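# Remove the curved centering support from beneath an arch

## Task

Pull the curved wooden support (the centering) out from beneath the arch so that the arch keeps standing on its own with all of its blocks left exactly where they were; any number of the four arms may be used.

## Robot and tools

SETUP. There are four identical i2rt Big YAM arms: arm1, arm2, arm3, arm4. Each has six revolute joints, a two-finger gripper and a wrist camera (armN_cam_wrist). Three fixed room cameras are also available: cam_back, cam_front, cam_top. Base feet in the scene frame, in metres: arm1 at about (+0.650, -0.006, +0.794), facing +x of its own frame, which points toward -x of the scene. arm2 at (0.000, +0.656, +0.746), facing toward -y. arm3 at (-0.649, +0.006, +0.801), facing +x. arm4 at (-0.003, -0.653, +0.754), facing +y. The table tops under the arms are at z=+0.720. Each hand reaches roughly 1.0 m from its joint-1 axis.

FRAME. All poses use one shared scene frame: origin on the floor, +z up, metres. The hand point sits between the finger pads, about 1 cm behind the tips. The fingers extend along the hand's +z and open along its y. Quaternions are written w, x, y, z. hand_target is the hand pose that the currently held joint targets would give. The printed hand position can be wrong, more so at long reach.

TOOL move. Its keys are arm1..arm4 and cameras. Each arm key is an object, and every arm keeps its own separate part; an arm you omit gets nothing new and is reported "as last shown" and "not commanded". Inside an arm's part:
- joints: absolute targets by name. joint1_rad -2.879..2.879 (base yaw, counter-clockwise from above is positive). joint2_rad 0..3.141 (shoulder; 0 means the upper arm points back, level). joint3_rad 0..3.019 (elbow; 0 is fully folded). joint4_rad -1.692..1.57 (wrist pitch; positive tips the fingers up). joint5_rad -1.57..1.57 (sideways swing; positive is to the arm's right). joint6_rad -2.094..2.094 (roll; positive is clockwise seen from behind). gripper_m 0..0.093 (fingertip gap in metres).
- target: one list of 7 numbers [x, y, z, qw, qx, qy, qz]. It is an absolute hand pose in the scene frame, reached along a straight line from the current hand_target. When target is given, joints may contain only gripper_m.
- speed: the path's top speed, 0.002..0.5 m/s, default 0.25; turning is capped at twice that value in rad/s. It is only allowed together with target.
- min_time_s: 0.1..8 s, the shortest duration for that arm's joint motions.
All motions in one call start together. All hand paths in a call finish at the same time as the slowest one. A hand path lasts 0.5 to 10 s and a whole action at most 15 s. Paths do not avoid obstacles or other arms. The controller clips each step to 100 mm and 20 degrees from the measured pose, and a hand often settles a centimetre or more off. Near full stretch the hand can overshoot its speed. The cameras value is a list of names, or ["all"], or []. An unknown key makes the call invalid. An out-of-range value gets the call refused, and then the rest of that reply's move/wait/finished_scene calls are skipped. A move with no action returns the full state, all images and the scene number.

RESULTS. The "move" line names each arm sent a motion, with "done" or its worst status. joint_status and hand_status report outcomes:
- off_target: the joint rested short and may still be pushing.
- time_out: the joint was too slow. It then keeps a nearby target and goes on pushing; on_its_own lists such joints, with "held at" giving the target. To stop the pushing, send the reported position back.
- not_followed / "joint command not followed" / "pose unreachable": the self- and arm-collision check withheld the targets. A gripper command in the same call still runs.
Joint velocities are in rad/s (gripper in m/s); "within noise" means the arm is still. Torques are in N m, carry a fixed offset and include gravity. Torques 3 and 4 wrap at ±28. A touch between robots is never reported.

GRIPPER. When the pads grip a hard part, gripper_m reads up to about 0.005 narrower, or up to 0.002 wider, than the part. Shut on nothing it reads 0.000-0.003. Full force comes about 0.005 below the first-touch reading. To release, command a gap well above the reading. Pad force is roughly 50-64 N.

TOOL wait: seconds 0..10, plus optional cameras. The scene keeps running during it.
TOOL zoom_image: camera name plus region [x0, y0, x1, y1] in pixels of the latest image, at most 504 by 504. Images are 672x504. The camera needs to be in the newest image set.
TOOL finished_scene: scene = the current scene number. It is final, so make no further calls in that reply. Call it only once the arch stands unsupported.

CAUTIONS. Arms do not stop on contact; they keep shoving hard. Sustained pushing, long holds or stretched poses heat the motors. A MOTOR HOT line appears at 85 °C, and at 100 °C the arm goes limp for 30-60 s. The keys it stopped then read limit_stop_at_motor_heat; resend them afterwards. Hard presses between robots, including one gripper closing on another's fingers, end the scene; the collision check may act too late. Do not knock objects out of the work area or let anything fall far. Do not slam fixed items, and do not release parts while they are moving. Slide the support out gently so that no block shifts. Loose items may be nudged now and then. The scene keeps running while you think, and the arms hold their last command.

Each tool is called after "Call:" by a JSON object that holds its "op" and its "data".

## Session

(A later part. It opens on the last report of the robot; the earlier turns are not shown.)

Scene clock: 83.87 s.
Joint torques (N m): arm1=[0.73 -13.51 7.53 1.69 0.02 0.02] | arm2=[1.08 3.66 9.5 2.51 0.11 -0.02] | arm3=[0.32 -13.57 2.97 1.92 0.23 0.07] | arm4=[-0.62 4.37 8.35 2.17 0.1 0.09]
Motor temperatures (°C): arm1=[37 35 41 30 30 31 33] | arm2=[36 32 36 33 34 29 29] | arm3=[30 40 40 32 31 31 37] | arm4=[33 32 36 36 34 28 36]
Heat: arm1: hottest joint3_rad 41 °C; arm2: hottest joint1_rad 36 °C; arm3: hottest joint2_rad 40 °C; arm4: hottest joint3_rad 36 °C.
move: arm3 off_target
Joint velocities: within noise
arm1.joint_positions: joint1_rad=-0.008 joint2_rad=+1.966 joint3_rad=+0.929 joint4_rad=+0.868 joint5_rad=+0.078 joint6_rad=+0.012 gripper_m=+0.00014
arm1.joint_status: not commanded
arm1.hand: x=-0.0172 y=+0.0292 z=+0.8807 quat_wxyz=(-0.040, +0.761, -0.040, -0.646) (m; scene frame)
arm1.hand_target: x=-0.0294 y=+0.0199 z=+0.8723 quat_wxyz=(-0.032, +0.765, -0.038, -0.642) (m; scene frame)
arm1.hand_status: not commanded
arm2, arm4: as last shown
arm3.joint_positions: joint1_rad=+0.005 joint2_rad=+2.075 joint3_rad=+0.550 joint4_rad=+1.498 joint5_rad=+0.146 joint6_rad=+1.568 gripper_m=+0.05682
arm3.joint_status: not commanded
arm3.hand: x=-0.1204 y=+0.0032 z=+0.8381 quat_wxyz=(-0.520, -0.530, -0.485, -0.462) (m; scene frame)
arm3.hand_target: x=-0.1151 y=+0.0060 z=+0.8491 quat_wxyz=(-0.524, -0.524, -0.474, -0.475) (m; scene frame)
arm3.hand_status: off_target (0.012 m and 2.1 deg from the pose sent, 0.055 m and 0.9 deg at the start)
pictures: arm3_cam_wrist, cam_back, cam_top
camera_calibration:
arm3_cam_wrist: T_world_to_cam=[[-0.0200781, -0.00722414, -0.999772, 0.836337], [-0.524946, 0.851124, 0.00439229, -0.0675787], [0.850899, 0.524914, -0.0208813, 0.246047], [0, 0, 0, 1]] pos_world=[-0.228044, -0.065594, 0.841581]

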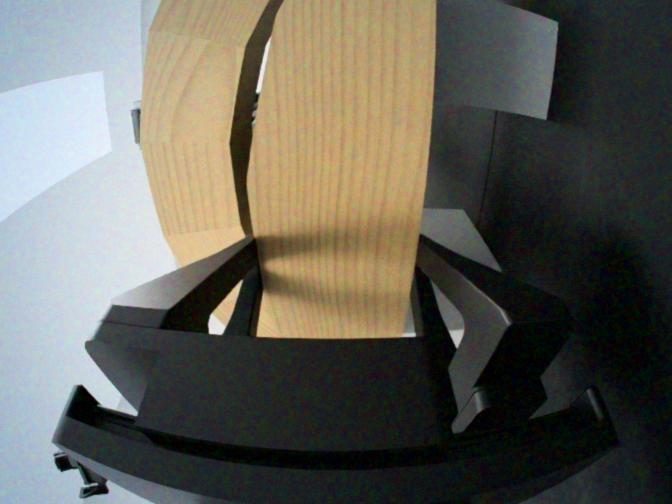

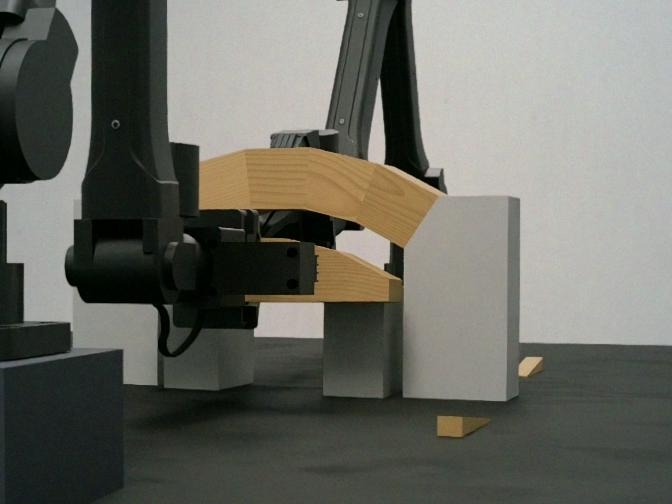

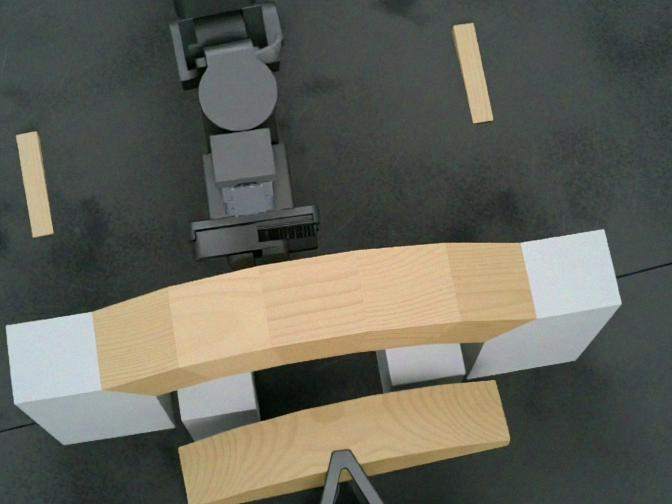

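Call:
{"op": "move", "data": {"arm3": {"target":[-0.24,0.01,0.88,0.5243,0.5243,0.4745,0.4745],"speed":0.2}}}

Call:
{"op": "move", "data": {"arm3": {"target":[-0.27,0.01,0.84,0,0.7414,0.6711,0],"speed":0.4}, "arm1": {"target":[0.2,0.02,0.90,0.0320,-0.7651,0.0381,0.6420],"speed":0.2}, "cameras": ["arm3_cam_wrist","cam_back","cam_front","cam_top"]}}

Scene clock: 86.00 s.
Joint torques (N m): arm1=[0.62 -13.68 7.5 1.63 0.02 0.01] | arm2=[0.97 3.72 9.48 2.45 0.11 -0.03] | arm3=[0.62 -11.93 0.88 3.28 0.34 0.09] | arm4=[-1.55 4.66 8.21 2.37 0.11 0.06]
Motor temperatures (°C): arm1=[37 35 41 30 30 31 33] | arm2=[36 32 36 33 34 29 29] | arm3=[30 40 40 32 31 31 37] | arm4=[33 32 36 36 34 28 36]
Heat: arm1: hottest joint3_rad 41 °C; arm2: hottest joint1_rad 36 °C; arm3: hottest joint2_rad 40 °C; arm4: hottest joint3_rad 36 °C.
move: arm3 off_target
Joint velocities: within noise
arm1, arm2, arm4: as last shown
arm3.joint_positions: joint1_rad=+0.043 joint2_rad=+1.864 joint3_rad=+0.199 joint4_rad=+1.510 joint5_rad=+0.191 joint6_rad=+1.583 gripper_m=+0.05682
arm3.joint_status: not commanded
arm3.hand: x=-0.2450 y=+0.0057 z=+0.8532 quat_wxyz=(-0.489, -0.561, -0.514, -0.426) (m; scene frame)
arm3.hand_target: x=-0.2402 y=+0.0099 z=+0.8797 quat_wxyz=(-0.506, -0.544, -0.490, -0.456) (m; scene frame)
arm3.hand_status: off_target (0.028 m and 9.2 deg from the pose sent, 0.127 m and 2.1 deg at the start; a joint's target at an end of its range on 36 of 41 steps)
pictures: none

Scene clock: 88.80 s.
Joint torques (N m): arm1=[-0.67 -8.64 2.55 3.38 -0.11 -0.02] | arm2=[1.26 3.9 9.51 2.43 0.1 -0.02] | arm3=[-0.97 -9.99 13.07 -0.75 0.1 0.04] | arm4=[-0.97 4.6 8.27 2.18 0.04 0.07]
Motor temperatures (°C): arm1=[37 35 41 30 30 31 33] | arm2=[36 32 36 33 34 29 29] | arm3=[30 40 40 32 31 31 37] | arm4=[33 32 36 36 34 28 36]
Heat: arm1: hottest joint3_rad 41 °C; arm2: hottest joint1_rad 36 °C; arm3: hottest joint2_rad 40 °C; arm4: hottest joint3_rad 36 °C.
move: arm1 done; arm3 off_target
Joint velocities: within noise
arm1.joint_positions: joint1_rad=-0.008 joint2_rad=+1.576 joint3_rad=+0.326 joint4_rad=+1.045 joint5_rad=+0.065 joint6_rad=+0.012 gripper_m=+0.00014
arm1.joint_status: not commanded
arm1.hand: x=+0.1968 y=+0.0198 z=+0.8919 quat_wxyz=(-0.035, +0.773, -0.035, -0.632) (m; scene frame)
arm1.hand_target: x=+0.1999 y=+0.0201 z=+0.8998 quat_wxyz=(-0.032, +0.765, -0.038, -0.642) (m; scene frame)
arm1.hand_status: done (0.009 m and 1.6 deg from the pose sent, 0.218 m and 1.1 deg at the start)
arm2, arm4: as last shown
arm3.joint_positions: joint1_rad=-0.020 joint2_rad=+1.502 joint3_rad=+0.823 joint4_rad=-0.929 joint5_rad=-0.003 joint6_rad=+1.682 gripper_m=+0.05682
arm3.joint_status: not commanded
arm3.hand: x=-0.2975 y=+0.0127 z=+0.8237 quat_wxyz=(+0.014, -0.739, -0.673, +0.018) (m; scene frame)
arm3.hand_target: x=-0.2711 y=+0.0099 z=+0.8405 quat_wxyz=(+0.000, -0.741, -0.671, +0.000) (m; scene frame)
arm3.hand_status: off_target (0.032 m and 2.6 deg from the pose sent, 0.029 m and 80.9 deg at the start)
pictures: arm3_cam_wrist, cam_back, cam_front, cam_top
camera_calibration:
arm3_cam_wrist: T_world_to_cam=[[-0.994805, 0.0972475, 0.0300979, -0.321177], [0.0956764, 0.79219, 0.602728, -0.476209], [0.0347705, 0.602476, -0.797379, 0.787313], [0, 0, 0, 1]] pos_world=[-0.301322, -0.0658552, 0.924478]

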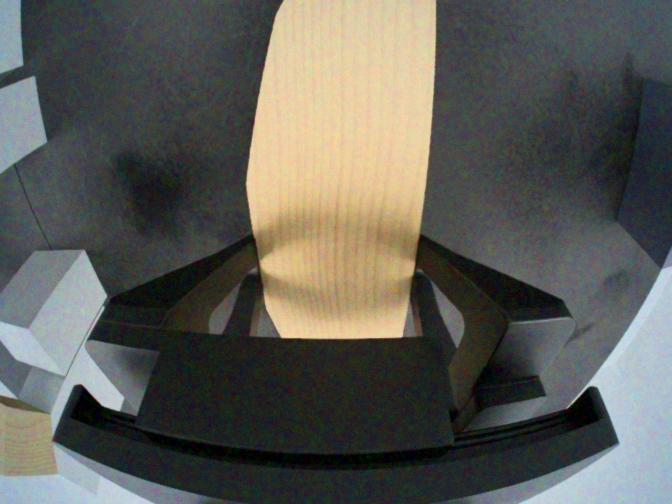

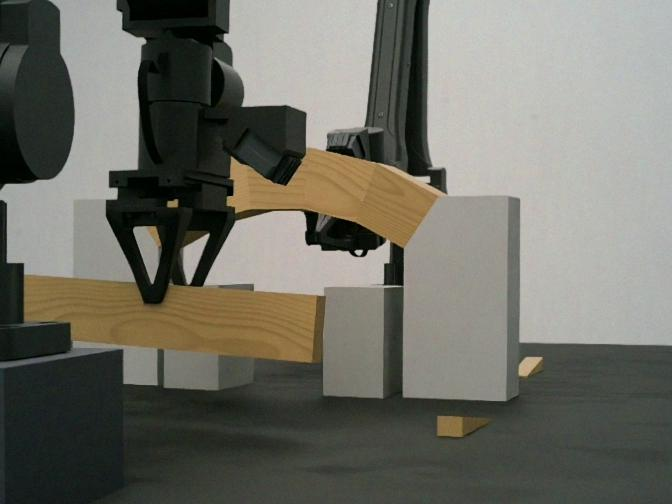

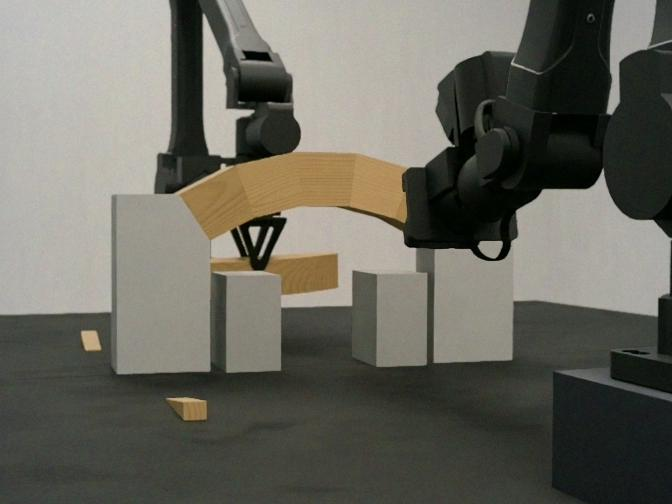

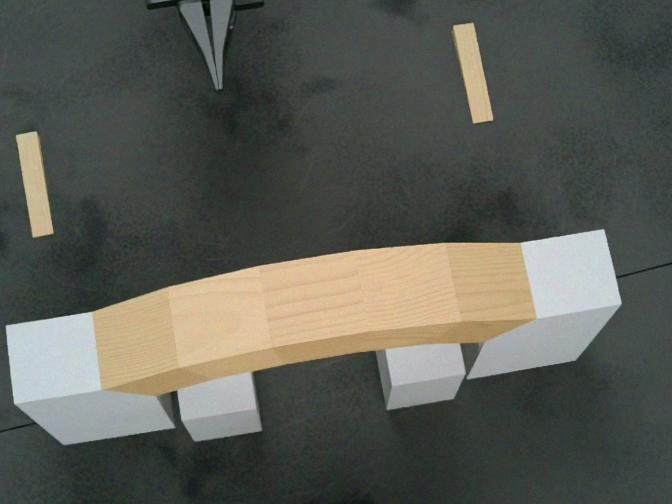

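Call:
{"op": "move", "data": {"arm3": {"target":[-0.28,0.01,0.795,0,0.7414,0.6711,0],"speed":0.15}}}

Call:
{"op": "move", "data": {"arm3": {"target":[-0.28,0.01,0.778,0,0.7414,0.6711,0],"speed":0.05}, "cameras": ["cam_back","cam_front"]}}

Scene clock: 90.27 s.
Joint torques (N m): arm1=[-0.56 -8.7 2.58 3.38 -0.11 -0.01] | arm2=[1.03 3.78 9.51 2.48 0.1 -0.01] | arm3=[-0.97 -10.87 7.95 0.14 0.11 0.06] | arm4=[-1.26 4.54 8.29 2.33 0.07 0.12]
Motor temperatures (°C): arm1=[37 35 41 30 30 31 33] | arm2=[36 32 37 33 34 29 29] | arm3=[30 40 40 32 31 31 37] | arm4=[33 32 36 36 34 28 36]
Heat: arm1: hottest joint3_rad 41 °C; arm2: hottest joint3_rad 37 °C; arm3: hottest joint2_rad 40 °C; arm4: hottest joint3_rad 36 °C.
move: arm3 done
Joint velocities: within noise
arm1, arm2, arm4: as last shown
arm3.joint_positions: joint1_rad=-0.020 joint2_rad=+1.573 joint3_rad=+0.801 joint4_rad=-0.811 joint5_rad=-0.003 joint6_rad=+1.682 gripper_m=+0.05682
arm3.joint_status: not commanded
arm3.hand: x=-0.2880 y=+0.0127 z=+0.7928 quat_wxyz=(+0.005, -0.739, -0.674, +0.008) (m; scene frame)
arm3.hand_target: x=-0.2802 y=+0.0100 z=+0.7950 quat_wxyz=(+0.000, -0.741, -0.671, +0.000) (m; scene frame)
arm3.hand_status: done (0.009 m and 1.2 deg from the pose sent, 0.034 m and 2.6 deg at the start)
pictures: none

Scene clock: 91.27 s.
Joint torques (N m): arm1=[-0.62 -8.59 2.54 3.38 -0.11 -0.02] | arm2=[1.2 4.07 9.54 2.45 0.09 0] | arm3=[-1.08 -10.81 7.43 0.2 0.1 0.06] | arm4=[-1.26 4.66 8.2 2.24 0.05 0.08]
Motor temperatures (°C): arm1=[37 35 41 30 30 31 33] | arm2=[36 32 37 33 34 29 29] | arm3=[30 40 40 32 31 31 37] | arm4=[33 32 36 36 34 28 36]
Heat: arm1: hottest joint3_rad 41 °C; arm2: hottest joint3_rad 37 °C; arm3: hottest joint2_rad 40 °C; arm4: hottest joint3_rad 36 °C.
move: arm3 done
Joint velocities: within noise
arm1, arm2, arm4: as last shown
arm3.joint_positions: joint1_rad=-0.020 joint2_rad=+1.610 joint3_rad=+0.790 joint4_rad=-0.759 joint5_rad=-0.003 joint6_rad=+1.682 gripper_m=+0.05682
arm3.joint_status: not commanded
arm3.hand: x=-0.2866 y=+0.0127 z=+0.7771 quat_wxyz=(+0.004, -0.739, -0.674, +0.007) (m; scene frame)
arm3.hand_target: x=-0.2800 y=+0.0100 z=+0.7781 quat_wxyz=(+0.000, -0.741, -0.671, +0.000) (m; scene frame)
arm3.hand_status: done (0.007 m and 1.0 deg from the pose sent, 0.017 m and 1.2 deg at the start)
pictures: cam_back, cam_front

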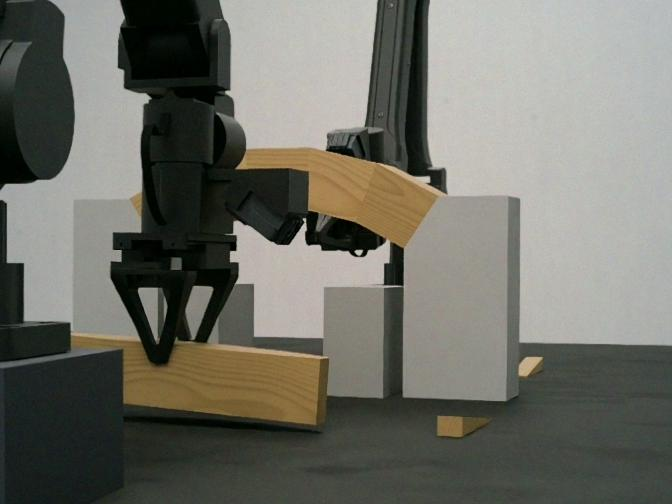

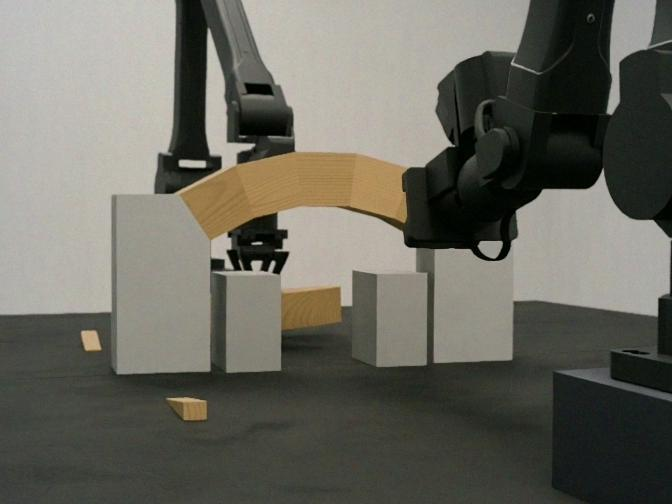

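Call:
{"op": "move", "data": {"arm3": {"target":[-0.28,0.01,0.766,0,0.7414,0.6711,0],"speed":0.04}}}

Call:
{"op": "move", "data": {"arm3": {"target":[-0.28,0.01,0.759,0,0.7414,0.6711,0],"speed":0.04}, "cameras": ["cam_back"]}}

Scene clock: 92.43 s.
Joint torques (N m): arm1=[-0.56 -8.64 2.59 3.4 -0.11 -0.02] | arm2=[1.14 3.78 9.5 2.47 0.1 -0.01] | arm3=[-0.91 -10.4 6.86 0.43 0.11 0.06] | arm4=[-1.38 4.54 8.18 2.29 0.02 0.09]
Motor temperatures (°C): arm1=[37 36 41 30 30 31 33] | arm2=[36 32 37 33 34 29 29] | arm3=[30 40 40 32 31 31 37] | arm4=[33 32 36 36 34 28 35]
Heat: arm1: hottest joint3_rad 41 °C; arm2: hottest joint3_rad 37 °C; arm3: hottest joint2_rad 40 °C; arm4: hottest joint3_rad 36 °C.
move: arm3 done
Joint velocities: within noise
arm1: as last shown
arm2.joint_positions: joint1_rad=-0.491 joint2_rad=+0.571 joint3_rad=+1.396 joint4_rad=-1.145 joint5_rad=+0.158 joint6_rad=+0.378 gripper_m=+0.09396
arm2.joint_status: not commanded
arm2.hand: x=-0.1424 y=+0.4717 z=+1.3418 quat_wxyz=(-0.330, -0.780, -0.216, +0.486) (m; scene frame)
arm2.hand_target: x=-0.1404 y=+0.4751 z=+1.3501 quat_wxyz=(-0.336, -0.774, -0.213, +0.492) (m; scene frame)
arm2.hand_status: not commanded
arm3.joint_positions: joint1_rad=-0.020 joint2_rad=+1.631 joint3_rad=+0.785 joint4_rad=-0.727 joint5_rad=-0.004 joint6_rad=+1.682 gripper_m=+0.05682
arm3.joint_status: not commanded
arm3.hand: x=-0.2843 y=+0.0127 z=+0.7688 quat_wxyz=(+0.002, -0.739, -0.674, +0.004) (m; scene frame)
arm3.hand_target: x=-0.2800 y=+0.0100 z=+0.7662 quat_wxyz=(+0.000, -0.741, -0.671, +0.000) (m; scene frame)
arm3.hand_status: done (0.006 m and 0.7 deg from the pose sent, 0.013 m and 1.0 deg at the start)
arm4.joint_positions: joint1_rad=-0.377 joint2_rad=+0.615 joint3_rad=+1.493 joint4_rad=-1.274 joint5_rad=+0.157 joint6_rad=-0.616 gripper_m=+0.09396
arm4.joint_status: not commanded
arm4.hand: x=+0.0978 y=-0.4603 z=+1.3602 quat_wxyz=(-0.554, +0.623, -0.545, -0.090) (m; scene frame)
arm4.hand_target: x=+0.0963 y=-0.4637 z=+1.3683 quat_wxyz=(-0.562, +0.618, -0.542, -0.093) (m; scene frame)
arm4.hand_status: not commanded
pictures: none

Scene clock: 93.40 s.
Joint torques (N m): arm1=[-0.67 -8.7 2.62 3.43 -0.12 -0.02] | arm2=[1.03 3.9 9.51 2.4 0.11 -0.03] | arm3=[-0.91 -9.64 6.52 0.66 -0.01 0.05] | arm4=[-1.08 4.37 8.24 2.37 0.08 0.08]
Motor temperatures (°C): arm1=[37 36 41 30 30 31 33] | arm2=[36 32 37 33 34 29 29] | arm3=[30 40 40 32 30 31 37] | arm4=[33 32 36 36 34 28 35]
Heat: arm1: hottest joint3_rad 41 °C; arm2: hottest joint3_rad 37 °C; arm3: hottest joint2_rad 40 °C; arm4: hottest joint3_rad 36 °C.
move: arm3 done
Joint velocities: within noise
arm1, arm2, arm4: as last shown
arm3.joint_positions: joint1_rad=-0.020 joint2_rad=+1.638 joint3_rad=+0.783 joint4_rad=-0.712 joint5_rad=-0.001 joint6_rad=+1.684 gripper_m=+0.05682
arm3.joint_status: not commanded
arm3.hand: x=-0.2829 y=+0.0123 z=+0.7660 quat_wxyz=(-0.001, -0.740, -0.673, +0.003) (m; scene frame)
arm3.hand_target: x=-0.2803 y=+0.0100 z=+0.7591 quat_wxyz=(+0.000, -0.741, -0.671, +0.000) (m; scene frame)
arm3.hand_status: done (0.008 m and 0.5 deg from the pose sent, 0.011 m and 0.7 deg at the start)
pictures: cam_back

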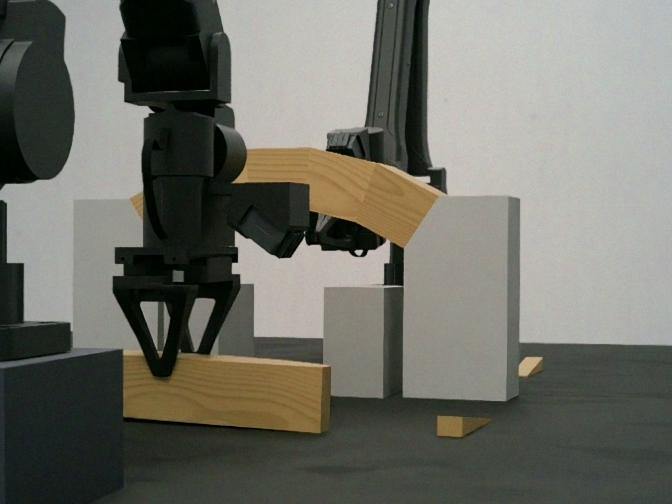

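Call:
{"op": "move", "data": {"arm3": {"target":[-0.28,0.01,0.748,0,0.7414,0.6711,0],"speed":0.04}}}

Call:
{"op": "move", "data": {"arm3": {"joints":{"gripper_m":0.058},"min_time_s":0.5}}}

Call:
{"op": "move", "data": {"arm3": {"joints":{"gripper_m":0.085},"min_time_s":1}}}

Call:
{"op": "move", "data": {"arm3": {"target":[-0.28,0.01,0.86,0,0.7414,0.6711,0],"speed":0.15}, "cameras": ["cam_back","cam_top"]}}

Scene clock: 94.60 s.
Joint torques (N m): arm1=[-0.62 -8.7 2.58 3.43 -0.12 -0.02] | arm2=[1.08 3.72 9.51 2.5 0.1 -0.01] | arm3=[-0.85 -8 6.17 1.1 -0.15 0.02] | arm4=[-0.85 4.66 8.25 2.18 0.05 0.07]
Motor temperatures (°C): arm1=[37 36 41 30 30 31 33] | arm2=[36 32 37 33 34 29 29] | arm3=[30 40 40 32 30 31 37] | arm4=[33 32 36 36 34 28 35]
Heat: arm1: hottest joint3_rad 41 °C; arm2: hottest joint3_rad 37 °C; arm3: hottest joint2_rad 40 °C; arm4: hottest joint3_rad 36 °C.
move: arm3 off_target
Joint velocities: within noise
arm1, arm2, arm4: as last shown
arm3.joint_positions: joint1_rad=-0.020 joint2_rad=+1.643 joint3_rad=+0.780 joint4_rad=-0.690 joint5_rad=+0.002 joint6_rad=+1.688 gripper_m=+0.05682
arm3.joint_status: not commanded
arm3.hand: x=-0.2803 y=+0.0117 z=+0.7632 quat_wxyz=(-0.006, -0.741, -0.672, -0.001) (m; scene frame)
arm3.hand_target: x=-0.2805 y=+0.0101 z=+0.7488 quat_wxyz=(+0.000, -0.741, -0.671, +0.000) (m; scene frame)
arm3.hand_status: off_target (0.015 m and 0.7 deg from the pose sent, 0.018 m and 0.5 deg at the start)
pictures: none

Scene clock: 94.90 s.
Joint torques (N m): arm1=[-0.56 -8.7 2.56 3.4 -0.12 -0.03] | arm2=[1.2 3.72 9.48 2.48 0.1 -0.01] | arm3=[-0.97 -7.88 6.19 1.06 -0.14 -0.03] | arm4=[-1.26 4.54 8.36 2.47 0.03 0.1]
Motor temperatures (°C): arm1=[37 36 41 30 30 31 33] | arm2=[36 32 37 33 34 29 29] | arm3=[30 40 40 32 30 31 37] | arm4=[33 32 36 36 34 28 35]
Heat: arm1: hottest joint3_rad 41 °C; arm2: hottest joint3_rad 37 °C; arm3: hottest joint2_rad 40 °C; arm4: hottest joint3_rad 36 °C.
move: arm3 done
Joint velocities: arm1=[within noise] | arm2=[within noise] | arm3=[0.015 0.005 -0.002 -0.007 -0.007 -0.051 0.006] | arm4=[within noise]
arm1, arm2, arm4: as last shown
arm3.joint_positions: joint1_rad=-0.020 joint2_rad=+1.644 joint3_rad=+0.779 joint4_rad=-0.689 joint5_rad=+0.002 joint6_rad=+1.688 gripper_m=+0.05781
arm3.joint_status: all done
arm3.hand: x=-0.2802 y=+0.0117 z=+0.7629 quat_wxyz=(-0.007, -0.741, -0.672, -0.001) (m; scene frame)
arm3.hand_target: x=-0.2807 y=+0.0101 z=+0.7487 quat_wxyz=(+0.000, -0.741, -0.671, +0.000) (m; scene frame)
arm3.hand_status: not commanded
pictures: none

Scene clock: 95.50 s.
Joint torques (N m): arm1=[-0.67 -8.7 2.56 3.4 -0.12 -0.02] | arm2=[1.08 3.84 9.46 2.41 0.09 -0.02] | arm3=[-0.91 -10.34 6 0.28 0.1 0.01] | arm4=[-1.2 4.37 8.35 2.24 0.06 0.06]
Motor temperatures (°C): arm1=[37 36 41 30 30 31 33] | arm2=[36 32 37 33 34 29 29] | arm3=[30 40 40 32 30 31 37] | arm4=[33 32 36 36 34 28 35]
Heat: arm1: hottest joint3_rad 41 °C; arm2: hottest joint3_rad 37 °C; arm3: hottest joint2_rad 40 °C; arm4: hottest joint3_rad 36 °C.
move: arm3 done
Joint velocities: within noise
arm1, arm2, arm4: as last shown
arm3.joint_positions: joint1_rad=-0.020 joint2_rad=+1.668 joint3_rad=+0.779 joint4_rad=-0.669 joint5_rad=-0.003 joint6_rad=+1.688 gripper_m=+0.08483
arm3.joint_status: all done
arm3.hand: x=-0.2796 y=+0.0126 z=+0.7545 quat_wxyz=(-0.003, -0.741, -0.672, -0.001) (m; scene frame)
arm3.hand_target: x=-0.2807 y=+0.0100 z=+0.7487 quat_wxyz=(+0.000, -0.741, -0.671, +0.000) (m; scene frame)
arm3.hand_status: not commanded
pictures: none

Scene clock: 97.03 s.
Joint torques (N m): arm1=[-0.56 -8.64 2.59 3.4 -0.11 -0.01] | arm2=[1.2 3.78 9.48 2.47 0.11 -0.01] | arm3=[-1.08 -10.99 11.81 -0.64 0.11 -0.01] | arm4=[-0.79 4.54 8.18 2.33 0.1 0.09]
Motor temperatures (°C): arm1=[37 36 40 30 30 31 33] | arm2=[36 32 37 33 34 29 29] | arm3=[30 40 41 32 30 31 37] | arm4=[33 32 36 36 34 28 35]
Heat: arm1: hottest joint3_rad 40 °C; arm2: hottest joint3_rad 37 °C; arm3: hottest joint3_rad 41 °C; arm4: hottest joint3_rad 36 °C.
move: arm3 off_target
Joint velocities: within noise
arm1.joint_positions: joint1_rad=-0.008 joint2_rad=+1.576 joint3_rad=+0.326 joint4_rad=+1.045 joint5_rad=+0.065 joint6_rad=+0.012 gripper_m=+0.00014
arm1.joint_status: not commanded
arm1.hand: x=+0.1968 y=+0.0198 z=+0.8919 quat_wxyz=(-0.035, +0.773, -0.035, -0.632) (m; scene frame)
arm1.hand_target: x=+0.1999 y=+0.0201 z=+0.8998 quat_wxyz=(-0.032, +0.765, -0.038, -0.642) (m; scene frame)
arm1.hand_status: not commanded
arm2, arm4: as last shown
arm3.joint_positions: joint1_rad=-0.020 joint2_rad=+1.462 joint3_rad=+0.841 joint4_rad=-0.987 joint5_rad=-0.003 joint6_rad=+1.688 gripper_m=+0.08494
arm3.joint_status: not commanded
arm3.hand: x=-0.2991 y=+0.0128 z=+0.8426 quat_wxyz=(+0.014, -0.741, -0.671, +0.018) (m; scene frame)
arm3.hand_target: x=-0.2807 y=+0.0100 z=+0.8601 quat_wxyz=(+0.000, -0.741, -0.671, +0.000) (m; scene frame)
arm3.hand_status: off_target (0.026 m and 2.6 deg from the pose sent, 0.106 m and 0.3 deg at the start)
pictures: cam_back, cam_top

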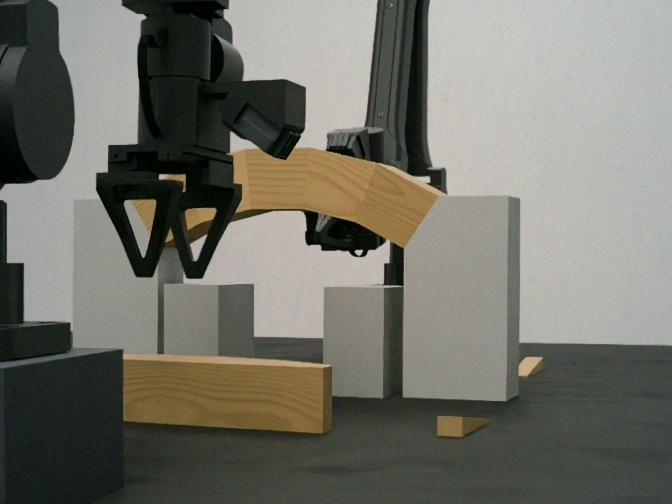

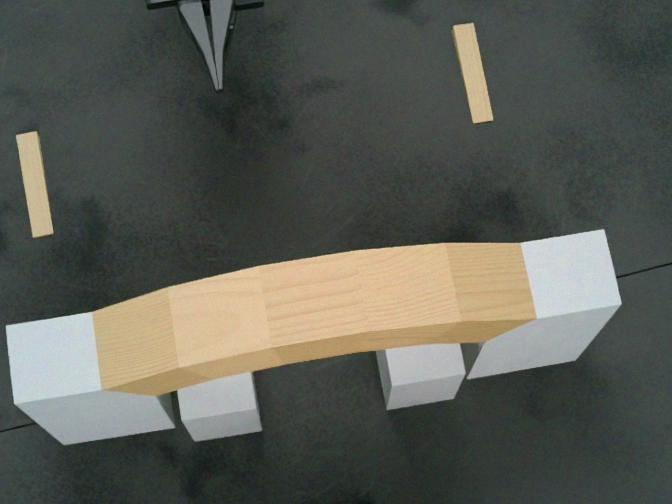

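Perfect. Finish the practice.

Call:
{"op": "finished_scene", "data": {"scene": 1}}

The scene is finished: the task was done.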